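# Move one bottle from the cabinet to the bench

## Task

Take a single bottle out of the cabinet and leave it standing upright on the bench, while the remaining two bottles stay inside the cabinet.

## Robot and tools

Robot: two arms, left_arm and right_arm, each on its own carriage (left_rail, right_rail) on one shared floor track. left_rail is always the one at larger y. Arm names do not match image sides. Each base sits at x = 0, y = its carriage position_m, z = 0.04 m, facing +x. left_arm has rigid fingers. right_arm's fingers can fold: grip with the outer quarter of the pads (near the tips), because a grip nearer the palm may hold a narrow bottle loosely or lose it, and fingertips pushed into a surface fold quietly.

Scene frame (used in results): fixed to the table, z = 0 on the table top, +z up, +x the direction the arms face, +y to their left. The track runs along y at x = 0; the table edge is at x = 0.17 m. Anything falling off the table, or set on the track or the metal strip, fails the job.

Gripper frame: fingers point along its +z, open and close along its y. end_effector_position is the point between closed pads; fingertips extend about 33 mm past it (9 mm when fully open). A block juts about 10 cm toward the gripper's +x.

Row layout (shared by execute_actions and move): one flat list of 18 numbers, each -1 to 1, always covering both arms: left_arm dx, dy, dz, rx, ry, rz, left_gripper position, force_limit, speed, then the same nine for right_arm/right_gripper. dx..rz are an offset, not a pose: counted from that arm's Hand target as it stood when the action or move began, in that Hand target's own axes. 1.0 = 0.6 m or 180 degrees; rx, ry, rz form one rotation vector. Every row in an action counts from the same start, not from the previous row; repeating an offset in a new call moves further. Six zeros re-command the current Hand target. Gripper position: +1 fully open (140 mm), pads touch near -0.8, -1 closes until blocked. force_limit (-1 soft about 14 N, 0 about 40 N, +1 about 58 N at slow close) and speed (-1 about 30 mm/s, +1 about 250 mm/s; faster closes squeeze harder) both start at +1. To leave a gripper unchanged resend its last three numbers; a 0 is a real command.

execute_actions(actions, cameras): actions run in order. Each action may hold "rows" (1 to 15 rows, one per 1/30 s step), "steps" (1 to 450, default 15, at least the row count), "until", and device commands. After the last row the arms keep heading to its target, so give far targets more steps. Rows plan no path: ramp offsets gradually (adding 0.01 per row is about 0.18 m/s) to avoid jerks. Images return only with an empty actions list or when cameras are requested.

Rails: {"left_rail": {"position_m": ...}} (left -0.8 to 1.5 m, right -1.5 to 0.8 m), optional speed_m_s 0.01 to 1 and acceleration_factor 0.1 to 1; {"stop": true} alone brakes it. Then wait with {"steps": n, "until": {"left_rail": {"position_status": ["!=", "moving"]}}}. Keep carriages at least 0.78 m apart. Let a carriage arrive before aiming its arm at a scene point. Statuses: done, moving, contact_stop, time_out, stopped, stopped_with_arm, stopped_for_other_arm, stopped_for_other_carriage; position_answer taken or not_taken (resend once stopped). until conditions use "=", "!=", "<", "<=", ">", ">=", or {"all"/"any": {"status": "ended"}}. Any out-of-range value or unknown name rejects the whole call.

move(target, speed, blend, stop_force, zero, blocking, cameras): straight-line path for each gripper from its Hand target to an offset given as one 18-number row or a list of up to 15 rows, all counted from the same start Hand targets. speed in m/s (0.002 to 3.2, default 0.25), one value or one per target. blend in m rounds corners (0 stops at each). Total path time caps at 10 s. stop_force (4 to 120 N) ends an arm's path when its wrist sensor feels that much push; unreliable while the gripper rotates, and leave it out when backing off a contact. zero (default true) rezeroes first. blocking=false returns after 0.5 s; then use wait or stop before new rows or moves. Result adds a "move:" line: done, off_target, moving, held or fault, plus limits (paced = pose clipped, held = steps withheld). Paths do not avoid obstacles or the other arm; avoid paths near the arm's own base.

wait(seconds 0 to 10), stop() (brakes a running move), zoom_image(camera, region [x0,y0,x1,y1], max 504x504; cameras cam_high, cam_front, cam_side, cam_left_wrist, cam_right_wrist), zero_wrist_force(arm), finished_scene(scene 1 or 2; only once the bottle stands on the bench unaided).

Results: end_effector_position (m) and quat_wxyz in the scene frame; Joint positions per arm: rail, shoulder pan, shoulder lift, elbow, wrist 1, wrist 2, wrist 3; Hand target (base for next offsets); Tool commands; object_status (0 moving, 1 blocked opening, 2 blocked closing = gripped, 3 reached position/pads met); position_measured in counts (3 open, 230 pads touching); Wrist force/torque in the gripper's axes.

Orientation commands are clipped to within 32 degrees of the current one per step. Avoid: hard impacts, pushing past a firm contact (stiff arms fault), any contact between the arms, net force near 150 N or joint torque over limits (elbow 139, wrists 50.2 N m), letting the bottle drop or tip, disturbing the other two bottles, and long stretched or loaded holds that overheat motors.

Each tool is called after "Request:" by a JSON object that holds its "name" and its "arguments".

## Session

Request:
{"name": "execute_actions", "arguments": {"actions": []}}

Scene clock: 0.00 s.
left_arm: end_effector_position=(+0.3563, +1.0575, +0.5790) position_measured=3 object_status=3 end_effector_quat_wxyz=(+0.000, +0.000, +1.000, +0.000) | right_arm: end_effector_position=(+0.3563, -1.0120, +0.5790) position_measured=3 object_status=3 end_effector_quat_wxyz=(+0.000, +0.000, +1.000, +0.000)
Joint positions: left_arm=[0.979 -0.281 -2.157 1.821 -1.235 -1.571 -0.28] | right_arm=[-1.091 -0.281 -2.157 1.821 -1.235 -1.571 -0.28]
Joint velocities: within noise
Joint torques (N m): no reading
Wrist force (N): no reading
Wrist torque (N m): no reading
Wrist force, peak (N): no reading
Hand target: left_arm +0.3563, +1.0575, +0.5790; +0.000, +0.000, +1.000, +0.000 | right_arm +0.3563, -1.0120, +0.5790; +0.000, +0.000, +1.000, +0.000
Tool commands: left_gripper/position=+1.0 left_gripper/force_limit=+1.0 left_gripper/speed=+1.0 right_gripper/position=+1.0 right_gripper/force_limit=+1.0 right_gripper/speed=+1.0
left_rail: position_m=0.979 position_status=done
right_rail: position_m=-1.091 position_status=done

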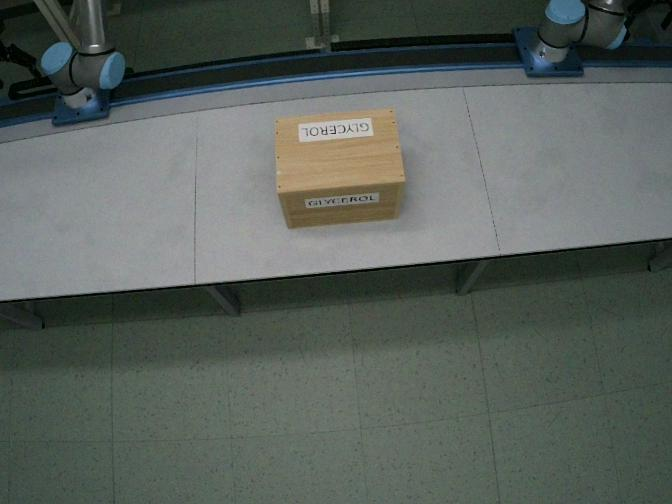

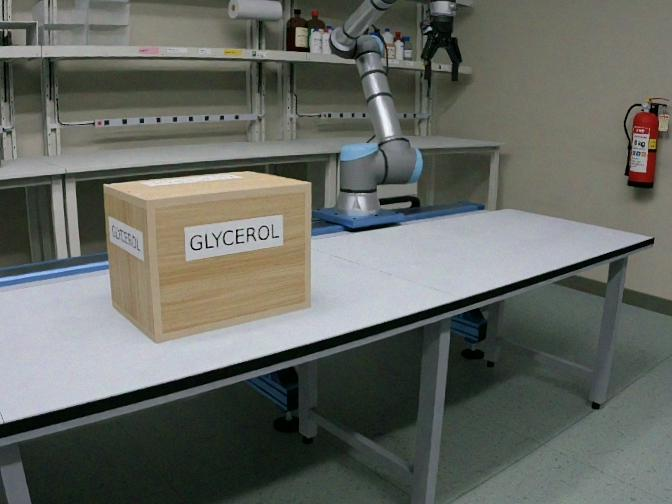

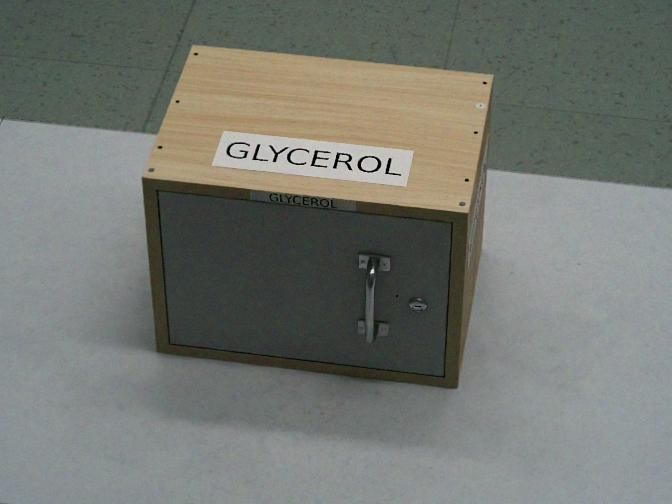

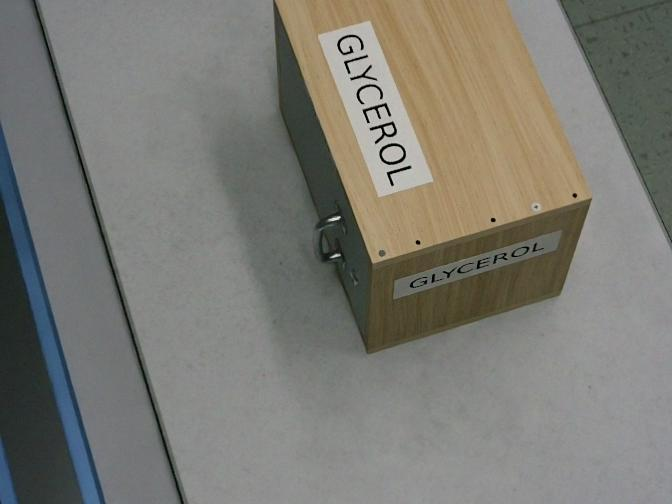

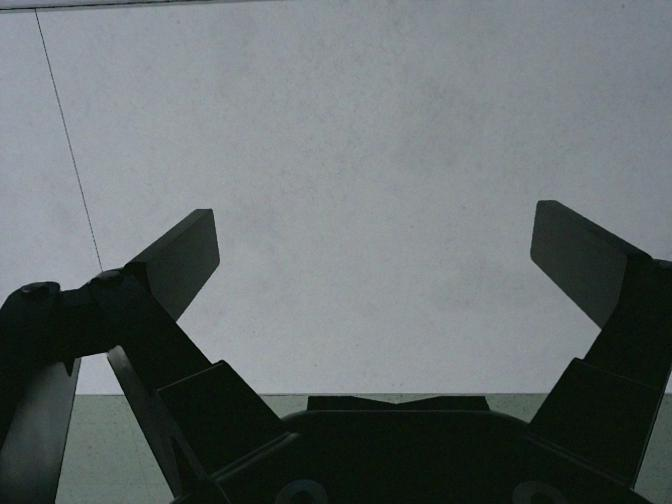

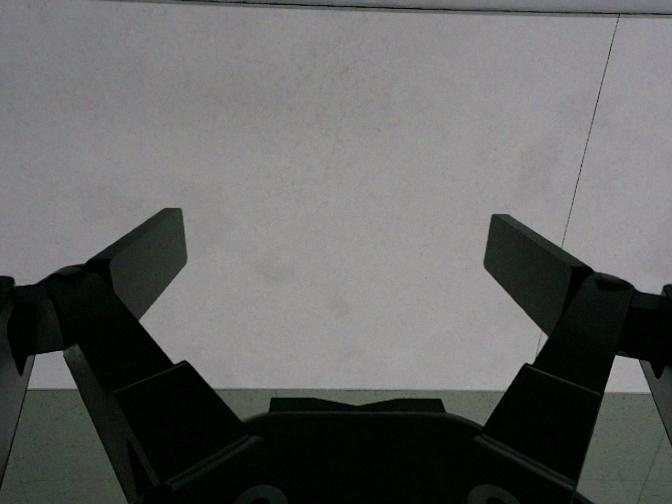

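Request:
{"name": "zoom_image", "arguments": {"camera": "cam_front", "region": [130, 30, 510, 400]}}

Request:
{"name": "zoom_image", "arguments": {"camera": "cam_side", "region": [250, 150, 450, 360]}}

Scaled by 1.326.

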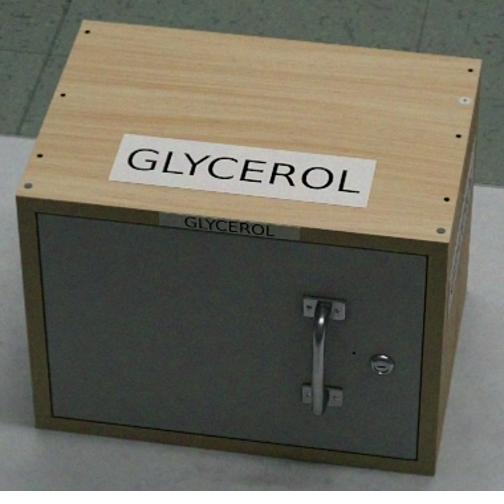

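Scaled by 2.400.

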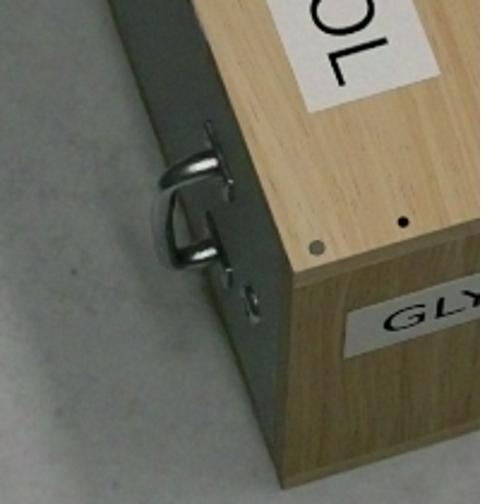

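Request:
{"name": "execute_actions", "arguments": {"actions": [{"right_rail":{"position_m":-1.4},"steps":120,"until":{"right_rail":{"position_status":["!=","moving"]}}},{"left_rail":{"position_m":-0.5},"steps":200,"until":{"left_rail":{"position_status":["!=","moving"]}}}], "cameras": ["cam_high","cam_low","cam_left_wrist"]}}

Scene clock: 176.57 s.
left_arm: end_effector_position=(+0.3563, -0.4214, +0.5790) position_measured=3 object_status=3 end_effector_quat_wxyz=(+0.000, +0.000, +1.000, +0.000) | right_arm: end_effector_position=(+0.3563, -1.3214, +0.5790) position_measured=3 object_status=3 end_effector_quat_wxyz=(+0.000, +0.000, +1.000, +0.000)
Joint positions: left_arm=[-0.5 -0.28 -2.157 1.821 -1.235 -1.571 -0.281] | right_arm=[-1.4 -0.281 -2.157 1.821 -1.235 -1.571 -0.28]
Joint torques (N m): left_arm=[3.31 -0.17 -52.56 -3.97 -0.4 0.38] | right_arm=[-0.37 5.64 -52.6 -4.29 -0.02 -0.12]
Wrist force (N): left_arm=[-0.2 0.0 -0.2] | right_arm=[-0.1 -0.2 0.0]
Wrist torque (N m): left_arm=[0.00 0.03 0.00] | right_arm=[-0.05 0.03 0.00]
Wrist force, peak (N): left_arm=[-0.1 2.2 -0.1] | right_arm=[-0.2 2.2 0.0]
Hand target: left_arm +0.3563, -0.4214, +0.5790; +0.000, +0.000, +1.000, +0.000 | right_arm +0.3563, -1.3214, +0.5790; +0.000, +0.000, +1.000, +0.000
Tool commands: left_gripper/position=+1.0 left_gripper/force_limit=+1.0 left_gripper/speed=+1.0 right_gripper/position=+1.0 right_gripper/force_limit=+1.0 right_gripper/speed=+1.0
left_rail: position_m=-0.500 position_status=done
right_rail: position_m=-1.400 position_status=done
Images, in order (width x height): cam_high 672x504, cam_low 672x504, cam_left_wrist 672x504.

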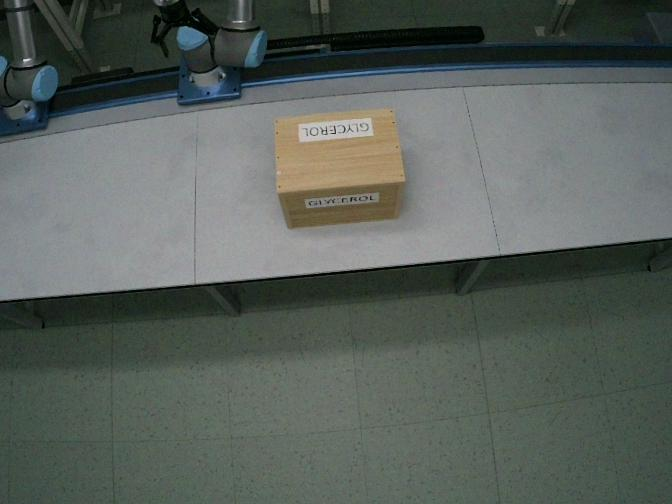

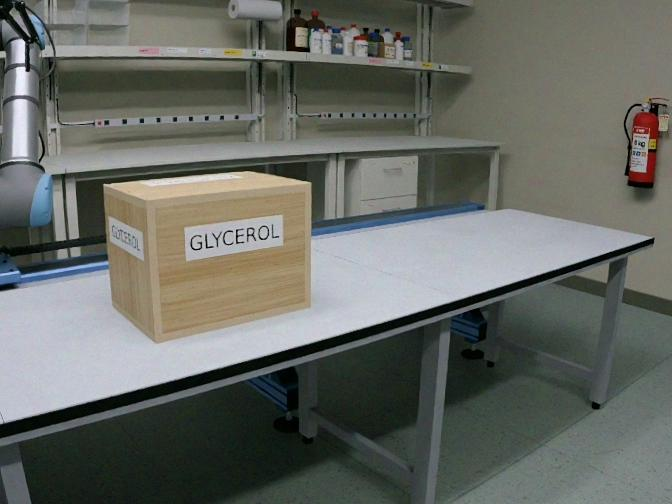

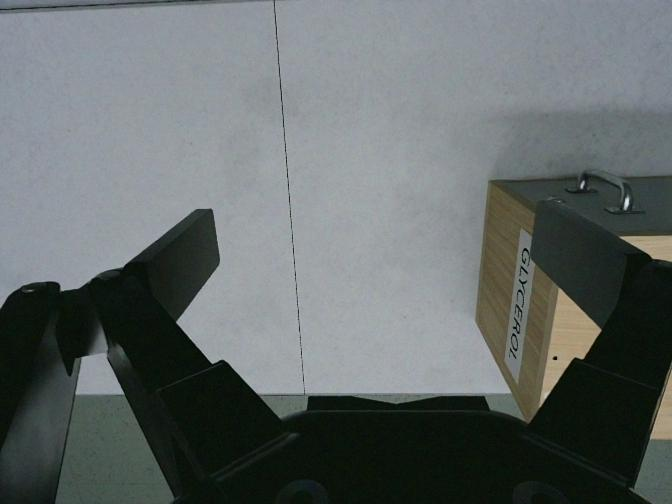

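Request:
{"name": "move", "arguments": {"target": [[0.344,0.536,-0.035,0,0,-0.5,1,1,1,0,0,0,0,0,0,1,1,1],[0.394,0.602,0.215,0,0,-1.0,1,1,1,0,0,0,0,0,0,1,1,1],[0.317,0.602,0.548,-0.4615,0,0.887,1,1,1,0,0,0,0,0,0,1,1,1]], "speed": 0.4, "blend": 0.05, "cameras": ["cam_front","cam_side","cam_left_wrist","cam_high"]}}

Scene clock: 255.87 s.
left_arm: end_effector_position=(+0.1662, -0.0602, +0.2502) position_measured=3 object_status=3 end_effector_quat_wxyz=(+0.000, +0.887, +0.000, +0.462) | right_arm: end_effector_position=(+0.3563, -1.3214, +0.5790) position_measured=3 object_status=3 end_effector_quat_wxyz=(+0.000, +0.000, +1.000, +0.000)
Joint positions: left_arm=[-0.5 1.428 -1.741 2.523 -2.553 -2.516 -1.817] | right_arm=[-1.4 -0.281 -2.157 1.821 -1.235 -1.571 -0.28]
Joint torques (N m): left_arm=[20.5 -12.18 -33.96 -6.6 -4.78 -1.82] | right_arm=[-0.58 0.95 -51.56 -4.55 0.17 0.04]
Wrist force (N): left_arm=[1.8 1.0 0.3] | right_arm=[0.1 0.0 -0.4]
Wrist torque (N m): left_arm=[0.33 -0.32 0.03] | right_arm=[-0.01 -0.04 0.00]
Wrist force, peak (N): left_arm=[1.8 0.9 0.8] | right_arm=[0.0 -0.4 -0.6]
Hand target: left_arm +0.1662, -0.0602, +0.2502; +0.000, +0.887, +0.000, +0.462 | right_arm +0.3563, -1.3214, +0.5790; +0.000, +0.000, +1.000, +0.000
Off the commanded pose: left_arm 0.000 m, 0 deg | right_arm 0.000 m, 0 deg.
left_rail: position_m=-0.500 position_status=done
right_rail: position_m=-1.400 position_status=done
move: done
Images, in order (width x height): cam_high 672x504, cam_front 672x504, cam_side 672x504, cam_left_wrist 672x504.

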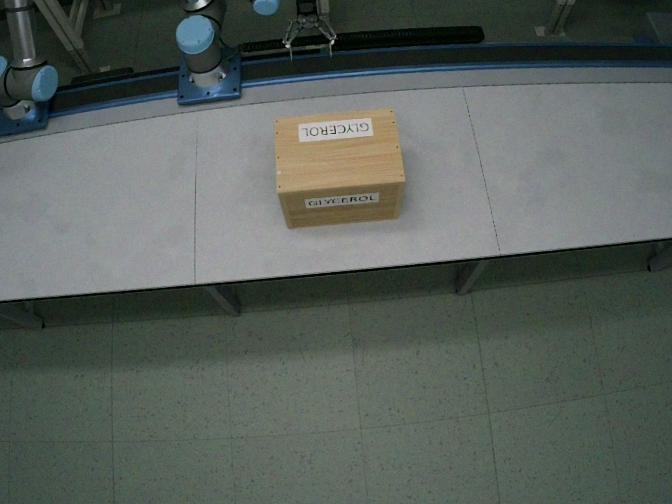

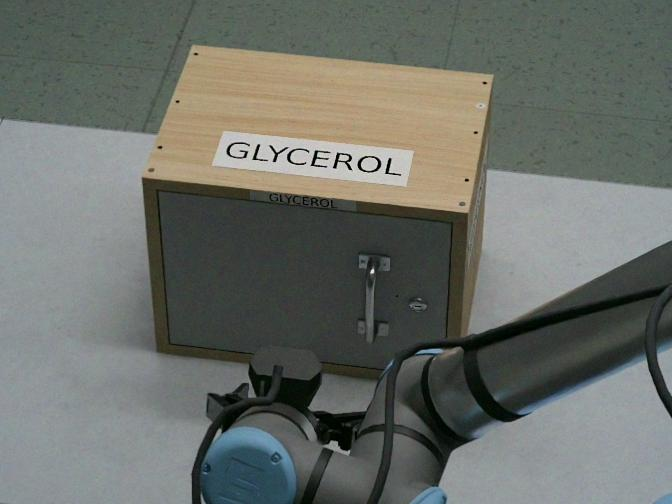

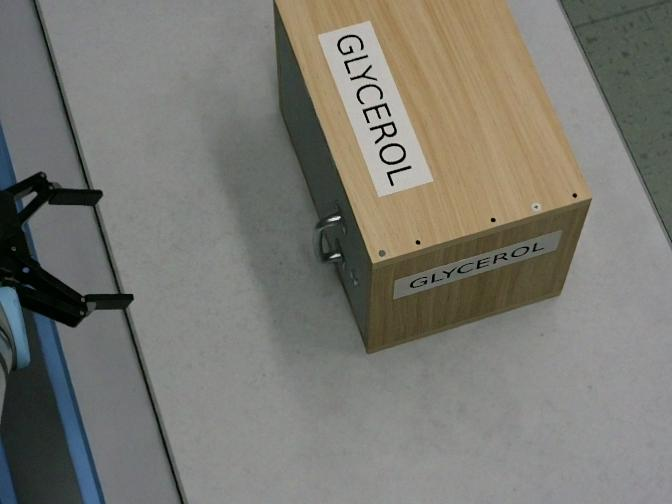

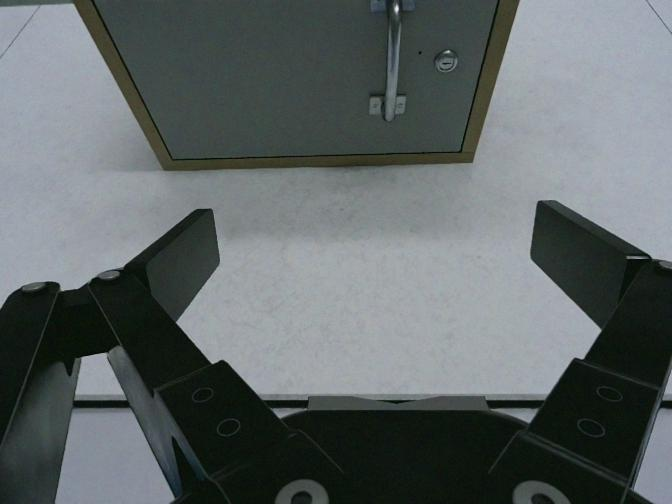

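Request:
{"name": "move", "arguments": {"target": [0.109,0.043,0.257,0,0,0,-0.08,0,0,0,0,0,0,0,0,1,1,1], "speed": 0.25, "cameras": ["cam_front","cam_side","cam_left_wrist"]}}

Scene clock: 300.87 s.
left_arm: end_effector_position=(+0.3300, -0.0860, +0.2153) position_measured=139 object_status=3 end_effector_quat_wxyz=(+0.000, +0.887, +0.000, +0.462) | right_arm: end_effector_position=(+0.3563, -1.3214, +0.5790) position_measured=3 object_status=3 end_effector_quat_wxyz=(+0.000, +0.000, +1.000, +0.000)
Joint positions: left_arm=[-0.5 1.017 -1.576 2.622 -3.26 -2.342 -2.393] | right_arm=[-1.4 -0.281 -2.157 1.821 -1.235 -1.571 -0.28]
Joint torques (N m): left_arm=[-15.65 -15.58 -22.73 -6.57 0.14 -2.49] | right_arm=[-2.53 0.28 -50.6 -4.26 0.18 -0.26]
Wrist force (N): left_arm=[1.1 1.4 1.0] | right_arm=[0.1 -0.3 -0.1]
Wrist torque (N m): left_arm=[0.48 -0.25 0.05] | right_arm=[-0.07 -0.03 0.00]
Wrist force, peak (N): left_arm=[1.7 1.3 2.7] | right_arm=[-0.2 -0.6 -0.1]
Hand target: left_arm +0.3300, -0.0860, +0.2152; +0.000, +0.887, +0.000, +0.462 | right_arm +0.3563, -1.3214, +0.5790; +0.000, +0.000, +1.000, +0.000
Off the commanded pose: left_arm 0.000 m, 0 deg | right_arm 0.000 m, 0 deg.
left_rail: position_m=-0.500 position_status=done
right_rail: position_m=-1.400 position_status=done
move: done
Images, in order (width x height): cam_front 672x504, cam_side 672x504, cam_left_wrist 672x504.

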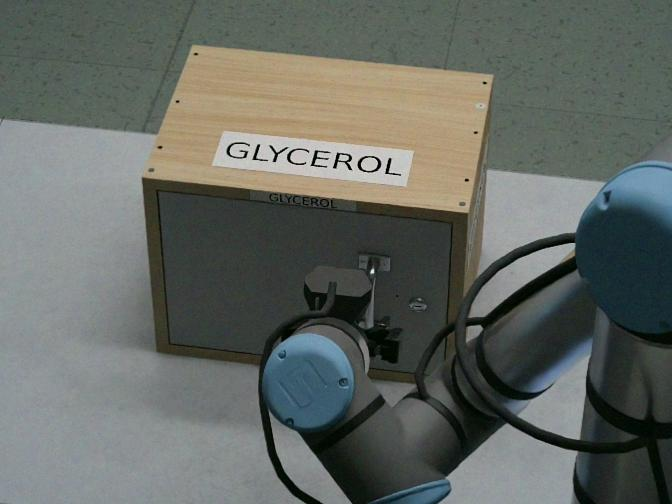

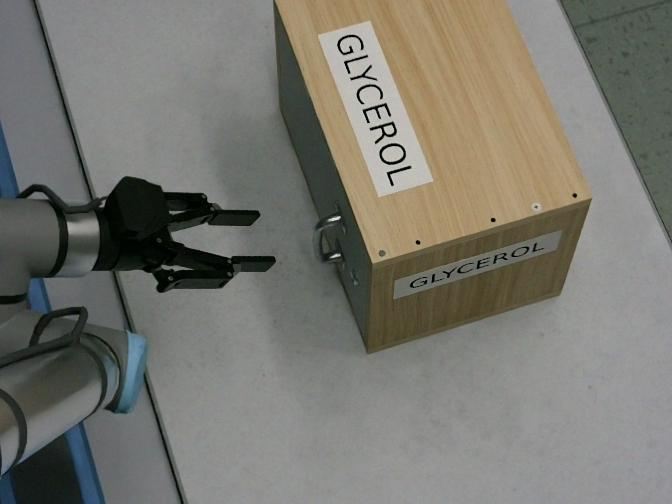

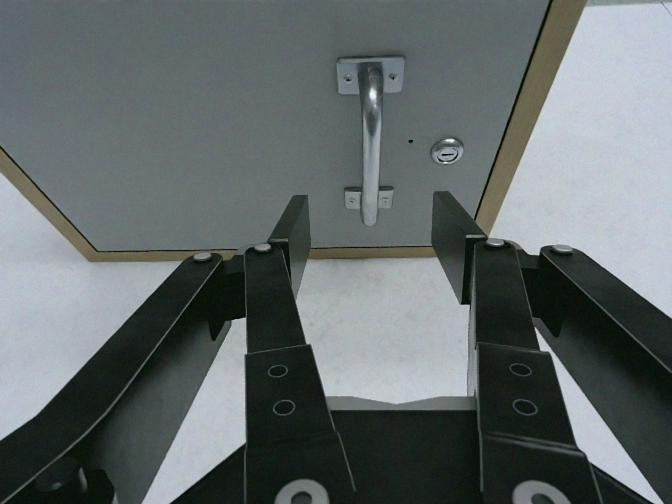

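Request:
{"name": "move", "arguments": {"target": [0.0262,0,0.1913,0,0,0,-0.08,0,0,0,0,0,0,0,0,1,1,1], "speed": 0.1, "stop_force": 15, "cameras": ["cam_side","cam_left_wrist"]}}

Scene clock: 318.27 s.
left_arm: end_effector_position=(+0.4276, -0.0862, +0.1651) position_measured=139 object_status=3 end_effector_quat_wxyz=(+0.001, +0.887, +0.000, +0.461) | right_arm: end_effector_position=(+0.3563, -1.3214, +0.5790) position_measured=3 object_status=3 end_effector_quat_wxyz=(+0.000, +0.000, +1.000, +0.000)
Joint positions: left_arm=[-0.5 0.819 -1.35 2.593 -3.585 -2.212 -2.591] | right_arm=[-1.4 -0.281 -2.157 1.821 -1.235 -1.571 -0.28]
Joint torques (N m): left_arm=[23.02 -56.27 -14.35 -2.83 -3.82 2.32] | right_arm=[0.23 0.44 -52.79 -4.56 0.07 0.43]
Wrist force (N): left_arm=[0.2 0.9 1.1] | right_arm=[0.2 -0.3 -0.2]
Wrist torque (N m): left_arm=[0.39 0.01 -0.08] | right_arm=[-0.07 -0.04 0.00]
Wrist force, peak (N): left_arm=[-10.7 1.5 -32.2] | right_arm=[-0.4 -0.4 -0.4]
Hand target: left_arm +0.4276, -0.0862, +0.1651; +0.001, +0.887, +0.000, +0.461 (not the last commanded pose) | right_arm +0.3563, -1.3214, +0.5790; +0.000, +0.000, +1.000, +0.000
Off the commanded pose: left_arm 0.006 m, 0 deg | right_arm 0.000 m, 0 deg.
left_rail: position_m=-0.500 position_status=done
right_rail: position_m=-1.400 position_status=done
move: contact (left_arm)
Images, in order (width x height): cam_side 672x504, cam_left_wrist 672x504.

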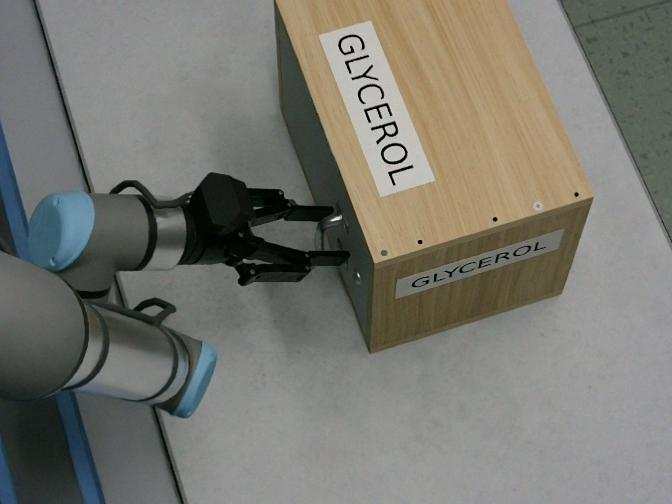

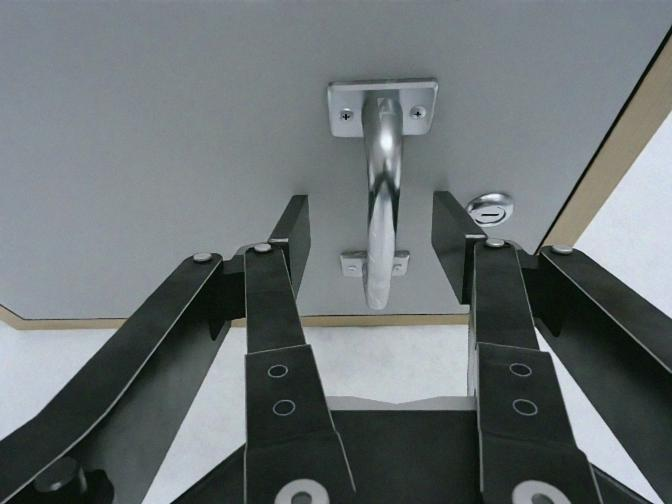

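Request:
{"name": "move", "arguments": {"target": [0,0.007,-0.013,0,0,0,-0.08,0,0,0,0,0,0,0,0,1,1,1], "speed": 0.05}}

Request:
{"name": "execute_actions", "arguments": {"actions": [{"rows":[[0,0,0,0,0,0,-1,0.5,-1,0,0,0,0,0,0,1,1,1]],"steps":75}], "cameras": ["cam_left_wrist"]}}

Scene clock: 326.70 s.
left_arm: end_effector_position=(+0.4212, -0.0904, +0.1695) position_measured=139 object_status=3 end_effector_quat_wxyz=(+0.001, +0.887, +0.000, +0.461) | right_arm: end_effector_position=(+0.3563, -1.3214, +0.5790) position_measured=3 object_status=3 end_effector_quat_wxyz=(+0.000, +0.000, +1.000, +0.000)
Joint positions: left_arm=[-0.5 0.823 -1.37 2.603 -3.572 -2.216 -2.587] | right_arm=[-1.4 -0.281 -2.157 1.821 -1.235 -1.571 -0.28]
Joint torques (N m): left_arm=[21.72 -55.71 -14.49 -3.06 -3.65 2.82] | right_arm=[-0.68 1.18 -51.57 -5.02 0.47 0]
Wrist force (N): left_arm=[0.3 0.8 1.1] | right_arm=[0.2 0.0 0.1]
Wrist torque (N m): left_arm=[0.36 -0.02 -0.07] | right_arm=[0.00 -0.05 0.00]
Wrist force, peak (N): left_arm=[0.2 1.2 1.1] | right_arm=[0.1 0.0 -0.6]
Hand target: left_arm +0.4212, -0.0904, +0.1696; +0.001, +0.887, +0.000, +0.461 | right_arm +0.3563, -1.3214, +0.5790; +0.000, +0.000, +1.000, +0.000
Off the commanded pose: left_arm 0.000 m, 0 deg | right_arm 0.000 m, 0 deg.
left_rail: position_m=-0.500 position_status=done
right_rail: position_m=-1.400 position_status=done
move: done

Scene clock: 329.40 s.
left_arm: end_effector_position=(+0.4212, -0.0904, +0.1696) position_measured=215 object_status=2 end_effector_quat_wxyz=(+0.000, +0.887, +0.000, +0.461) | right_arm: end_effector_position=(+0.3563, -1.3214, +0.5790) position_measured=3 object_status=3 end_effector_quat_wxyz=(+0.000, +0.000, +1.000, +0.000)
Joint positions: left_arm=[-0.5 0.823 -1.371 2.603 -3.572 -2.216 -2.586] | right_arm=[-1.4 -0.281 -2.157 1.821 -1.235 -1.571 -0.28]
Joint torques (N m): left_arm=[-12.01 -54.54 -14.85 -2.67 -9.43 2.25] | right_arm=[-0.46 4.3 -50.97 -4.64 0.88 0.43]
Wrist force (N): left_arm=[-0.7 -17.0 -0.3] | right_arm=[-0.2 -0.3 -0.2]
Wrist torque (N m): left_arm=[0.44 -0.02 0.00] | right_arm=[-0.05 0.03 0.00]
Wrist force, peak (N): left_arm=[0.2 -18.6 4.4] | right_arm=[0.5 -0.6 0.0]
Hand target: left_arm +0.4212, -0.0904, +0.1696; +0.001, +0.887, +0.000, +0.461 | right_arm +0.3563, -1.3214, +0.5790; +0.000, +0.000, +1.000, +0.000
Off the commanded pose: left_arm 0.000 m, 0 deg | right_arm 0.000 m, 0 deg.
left_rail: position_m=-0.500 position_status=done
right_rail: position_m=-1.400 position_status=done
Images, in order (width x height): cam_left_wrist 672x504.

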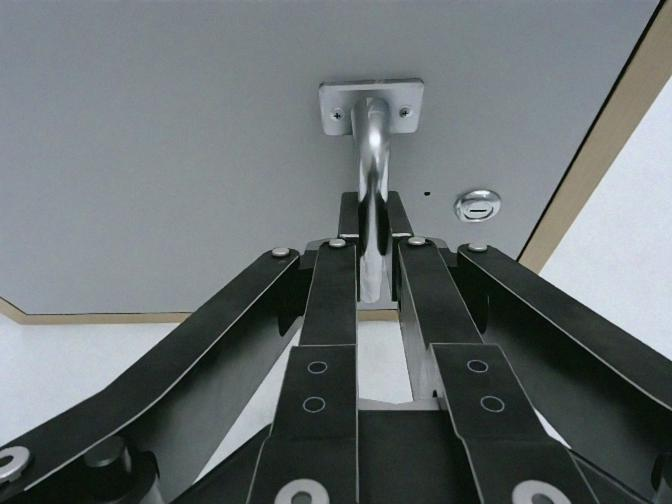

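Request:
{"name": "move", "arguments": {"target": [-0.0458,-0.0243,-0.0654,-0.0455,0,0.0319,-1,0.5,-1,0,0,0,0,0,0,1,1,1], "speed": 0.08, "cameras": ["cam_front","cam_side","cam_left_wrist"]}}

Scene clock: 352.10 s.
left_arm: end_effector_position=(+0.3733, -0.0758, +0.1697) position_measured=215 object_status=2 end_effector_quat_wxyz=(+0.041, +0.884, -0.077, +0.460) | right_arm: end_effector_position=(+0.3563, -1.3214, +0.5790) position_measured=3 object_status=3 end_effector_quat_wxyz=(+0.000, +0.000, +1.000, +0.000)
Joint positions: left_arm=[-0.5 0.996 -1.402 2.534 -3.209 -2.425 -2.205] | right_arm=[-1.4 -0.281 -2.157 1.821 -1.235 -1.571 -0.28]
Joint torques (N m): left_arm=[25.83 -61.32 -39.17 -3.76 -2.7 2.11] | right_arm=[1.51 0.59 -51.74 -5.15 0.29 0.16]
Wrist force (N): left_arm=[0.3 8.7 4.5] | right_arm=[0.0 -0.3 -0.1]
Wrist torque (N m): left_arm=[0.31 0.03 0.17] | right_arm=[-0.07 -0.01 0.00]
Wrist force, peak (N): left_arm=[3.0 22.5 -0.5] | right_arm=[-0.1 -0.5 -0.5]
Hand target: left_arm +0.3733, -0.0758, +0.1696; +0.041, +0.884, -0.077, +0.459 | right_arm +0.3563, -1.3214, +0.5790; +0.000, +0.000, +1.000, +0.000
Off the commanded pose: left_arm 0.000 m, 0 deg | right_arm 0.000 m, 0 deg.
left_rail: position_m=-0.500 position_status=done
right_rail: position_m=-1.400 position_status=done
move: done
Images, in order (width x height): cam_front 672x504, cam_side 672x504, cam_left_wrist 672x504.

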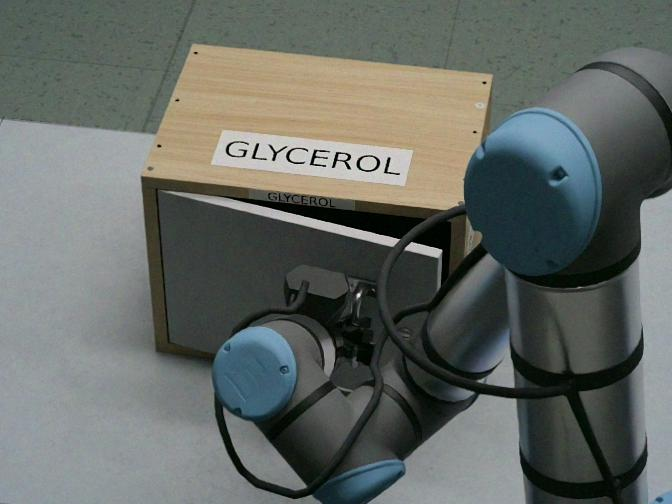

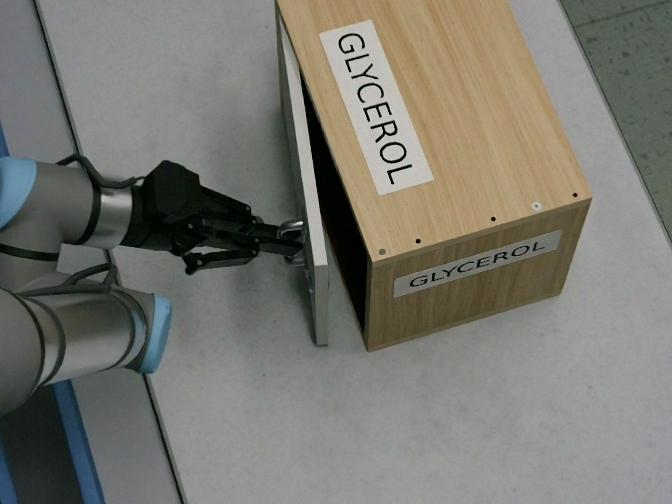

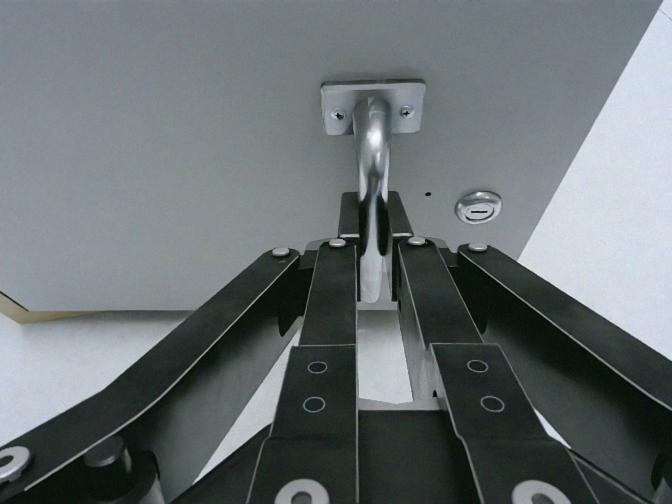

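Request:
{"name": "move", "arguments": {"target": [[-0.0675,-0.0404,-0.0964,-0.0683,0,0.0478,-1,0.5,-1,0,0,0,0,0,0,1,1,1],[-0.1267,-0.1098,-0.1808,-0.1365,0,0.0957,-1,0.5,-1,0,0,0,0,0,0,1,1,1]], "speed": 0.12, "blend": 0.02, "cameras": ["cam_front","cam_side","cam_left_wrist"]}}

Scene clock: 380.30 s.
left_arm: end_effector_position=(+0.2544, +0.0121, +0.1697) position_measured=215 object_status=2 end_effector_quat_wxyz=(+0.158, +0.834, -0.304, +0.433) | right_arm: end_effector_position=(+0.3563, -1.3214, +0.5790) position_measured=3 object_status=3 end_effector_quat_wxyz=(+0.000, +0.000, +1.000, +0.000)
Joint positions: left_arm=[-0.5 1.258 -1.324 2.081 -1.836 -2.432 -0.956] | right_arm=[-1.4 -0.281 -2.157 1.821 -1.235 -1.571 -0.28]
Joint torques (N m): left_arm=[25.78 -55.69 -42.52 2.18 1.18 1.63] | right_arm=[2.01 0.22 -51.38 -4.87 0.3 -0.31]
Wrist force (N): left_arm=[-3.9 -12.2 9.8] | right_arm=[-0.1 -0.5 0.0]
Wrist torque (N m): left_arm=[0.58 -0.15 0.24] | right_arm=[-0.11 0.02 0.00]
Wrist force, peak (N): left_arm=[-24.0 -4.6 23.7] | right_arm=[0.2 -0.4 -0.6]
Hand target: left_arm +0.2543, +0.0122, +0.1697; +0.158, +0.834, -0.304, +0.433 | right_arm +0.3563, -1.3214, +0.5790; +0.000, +0.000, +1.000, +0.000
Off the commanded pose: left_arm 0.000 m, 0 deg | right_arm 0.000 m, 0 deg.
left_rail: position_m=-0.500 position_status=done
right_rail: position_m=-1.400 position_status=done
move: done
Images, in order (width x height): cam_front 672x504, cam_side 672x504, cam_left_wrist 672x504.

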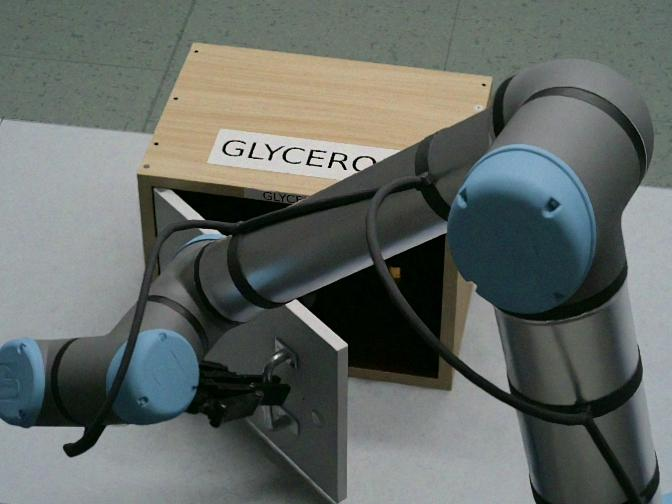

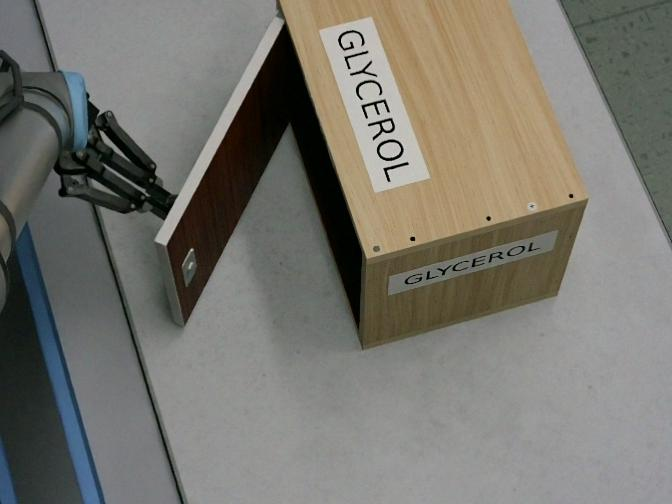

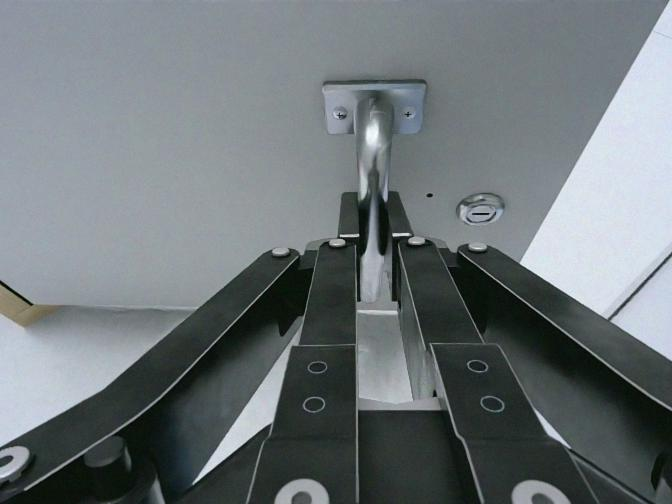

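Request:
{"name": "move", "arguments": {"target": [[-0.053,-0.0362,-0.0755,-0.0364,0,0.0255,-1,0.5,-1,0,0,0,0,0,0,1,1,1],[-0.1058,-0.0893,-0.1512,-0.0683,0,0.0478,-1,0.5,-1,0,0,0,0,0,0,1,1,1]], "speed": 0.12, "blend": 0.02, "cameras": ["cam_front","cam_side","cam_left_wrist"]}}

Scene clock: 405.67 s.
left_arm: end_effector_position=(+0.2041, +0.1244, +0.1697) position_measured=215 object_status=2 end_effector_quat_wxyz=(+0.214, +0.787, -0.410, +0.409) | right_arm: end_effector_position=(+0.3563, -1.3214, +0.5790) position_measured=3 object_status=3 end_effector_quat_wxyz=(+0.000, +0.000, +1.000, +0.000)
Joint positions: left_arm=[-0.5 1.313 -1.104 1.701 -1.422 -2.245 -0.595] | right_arm=[-1.4 -0.281 -2.157 1.821 -1.235 -1.571 -0.28]
Joint torques (N m): left_arm=[21.31 -70.84 -50.02 -0.62 1.2 1.87] | right_arm=[-0.17 1.65 -52.9 -4.76 0.5 -0.14]
Wrist force (N): left_arm=[7.9 3.5 -0.5] | right_arm=[0.0 -0.1 -0.1]
Wrist torque (N m): left_arm=[0.49 0.22 0.82] | right_arm=[-0.03 -0.01 0.00]
Wrist force, peak (N): left_arm=[10.4 20.1 -3.9] | right_arm=[0.3 -0.6 -0.6]
Hand target: left_arm +0.2040, +0.1245, +0.1697; +0.214, +0.787, -0.410, +0.409 | right_arm +0.3563, -1.3214, +0.5790; +0.000, +0.000, +1.000, +0.000
Off the commanded pose: left_arm 0.000 m, 0 deg | right_arm 0.000 m, 0 deg.
left_rail: position_m=-0.500 position_status=done
right_rail: position_m=-1.400 position_status=done
move: done
Images, in order (width x height): cam_front 672x504, cam_side 672x504, cam_left_wrist 672x504.

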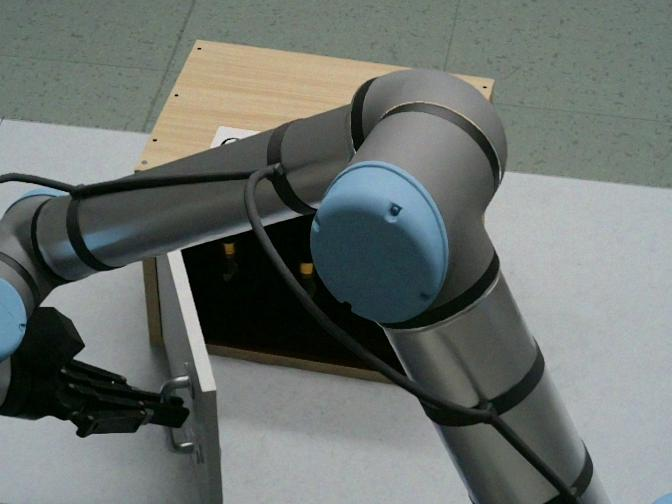

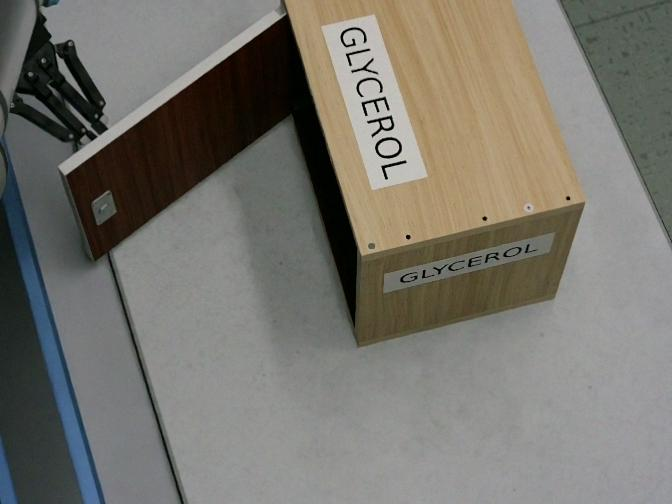

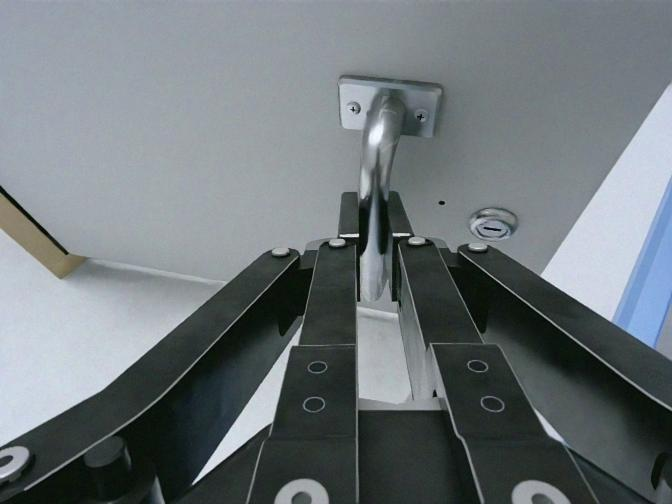

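Request:
{"name": "move", "arguments": {"target": [[-0.0425,-0.037,-0.0607,-0.0319,0,0.0223,-1,0.5,-1,0,0,0,0,0,0,1,1,1],[-0.081,-0.0863,-0.1155,-0.0683,0,0.0478,-1,0.5,-1,0,0,0,0,0,0,1,1,1]], "speed": 0.12, "blend": 0.02, "cameras": ["cam_side","cam_front"]}}

Scene clock: 429.23 s.
left_arm: end_effector_position=(+0.1980, +0.2234, +0.1696) position_measured=215 object_status=2 end_effector_quat_wxyz=(+0.265, +0.727, -0.509, +0.378) | right_arm: end_effector_position=(+0.3563, -1.3214, +0.5790) position_measured=3 object_status=3 end_effector_quat_wxyz=(+0.000, +0.000, +1.000, +0.000)
Joint positions: left_arm=[-0.5 1.29 -0.9 1.343 -1.156 -2.073 -0.396] | right_arm=[-1.4 -0.281 -2.157 1.821 -1.235 -1.571 -0.28]
Joint torques (N m): left_arm=[-10.2 -84.67 -48.5 -1.51 4.71 1.73] | right_arm=[-2.91 3.96 -50.54 -5.12 0.78 0.15]
Wrist force (N): left_arm=[16.7 -2.4 -3.3] | right_arm=[0.2 -0.4 0.0]
Wrist torque (N m): left_arm=[0.67 0.22 0.88] | right_arm=[-0.08 -0.05 0.00]
Wrist force, peak (N): left_arm=[16.8 17.9 -14.5] | right_arm=[0.2 -0.7 -0.5]
Hand target: left_arm +0.1980, +0.2235, +0.1696; +0.266, +0.726, -0.509, +0.378 | right_arm +0.3563, -1.3214, +0.5790; +0.000, +0.000, +1.000, +0.000
Off the commanded pose: left_arm 0.000 m, 0 deg | right_arm 0.000 m, 0 deg.
left_rail: position_m=-0.500 position_status=done
right_rail: position_m=-1.400 position_status=done
move: done
Images, in order (width x height): cam_front 672x504, cam_side 672x504.

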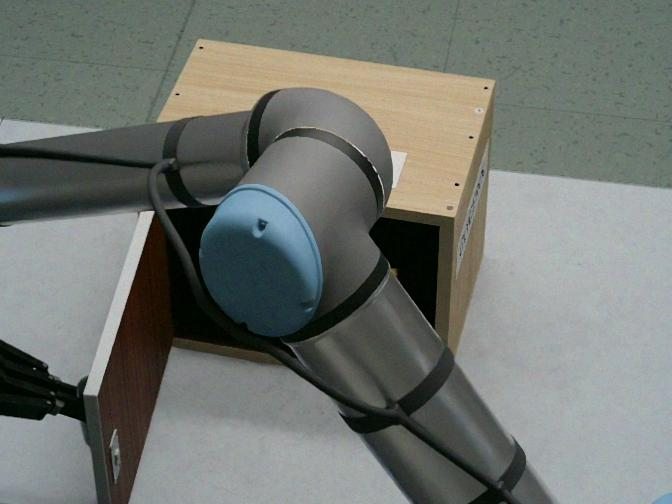

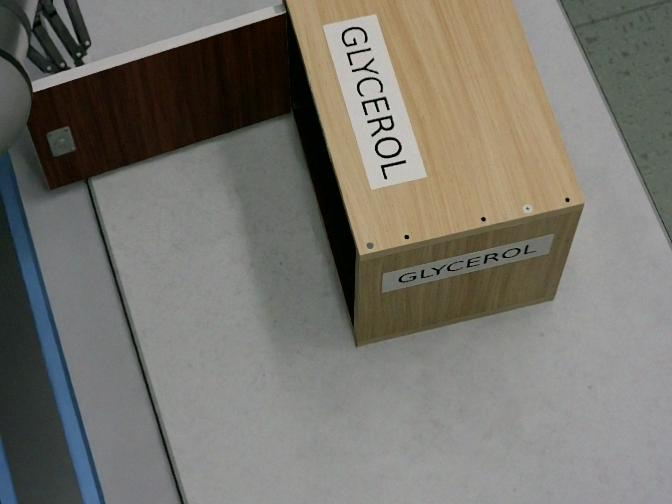

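Request:
{"name": "move", "arguments": {"target": [[0,0,0,0,0,0,-0.08,0,-0.5,0,0,0,0,0,0,1,1,1],[0,0,-0.1667,0,0,0,-0.08,0,-0.5,0,0,0,0,0,0,1,1,1],[0.2995,0.0538,-0.30,0,0.1111,0,-0.08,0,-0.5,0,0,0,0,0,0,1,1,1],[0.453,0.1453,-0.1678,0,0.1944,0,-0.08,0,-0.5,0,0,0,0,0,0,1,1,1]], "speed": 0.25, "blend": [0,0.02,0.04,0], "cameras": ["cam_side","cam_left_wrist"]}}

Scene clock: 478.40 s.
left_arm: end_effector_position=(+0.1414, +0.1249, +0.4501) position_measured=139 object_status=3 end_effector_quat_wxyz=(+0.406, +0.579, -0.406, +0.579) | right_arm: end_effector_position=(+0.3563, -1.3214, +0.5790) position_measured=3 object_status=3 end_effector_quat_wxyz=(+0.000, +0.000, +1.000, +0.000)
Joint positions: left_arm=[-0.5 1.359 -0.914 1.154 -0.24 -2.131 -0.001] | right_arm=[-1.4 -0.281 -2.157 1.821 -1.235 -1.571 -0.28]
Joint torques (N m): left_arm=[-14.88 -122.45 -35.76 3.19 -2.14 2.31] | right_arm=[0.05 1.12 -51.78 -4.63 0.19 -0.62]
Wrist force (N): left_arm=[-0.5 1.0 2.3] | right_arm=[0.3 -0.3 -0.3]
Wrist torque (N m): left_arm=[0.46 0.07 -0.06] | right_arm=[-0.08 -0.07 0.00]
Wrist force, peak (N): left_arm=[16.7 -3.7 -2.6] | right_arm=[0.1 -0.5 -0.9]
Hand target: left_arm +0.1414, +0.1248, +0.4501; +0.406, +0.579, -0.406, +0.579 | right_arm +0.3563, -1.3214, +0.5790; +0.000, +0.000, +1.000, +0.000
Off the commanded pose: left_arm 0.000 m, 0 deg | right_arm 0.000 m, 0 deg.
left_rail: position_m=-0.500 position_status=done
right_rail: position_m=-1.400 position_status=done
move: done
Images, in order (width x height): cam_side 672x504, cam_left_wrist 672x504.

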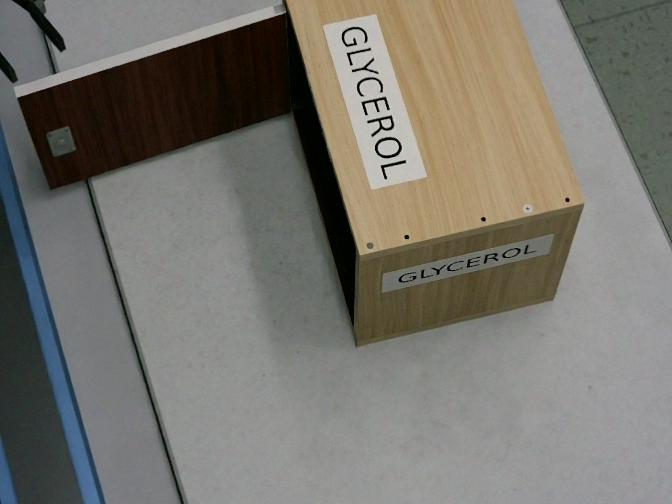

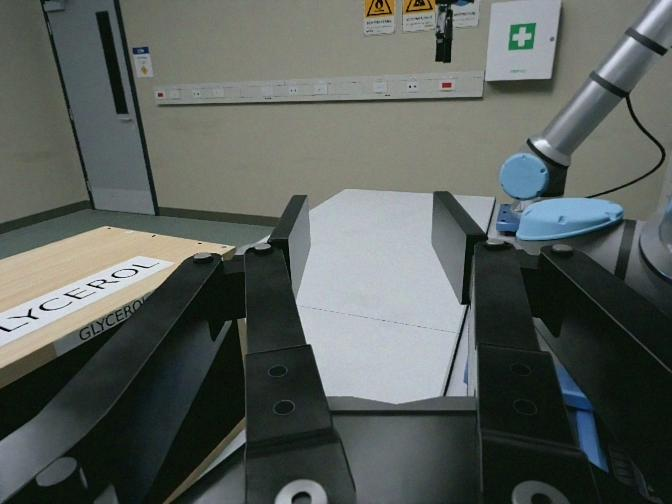

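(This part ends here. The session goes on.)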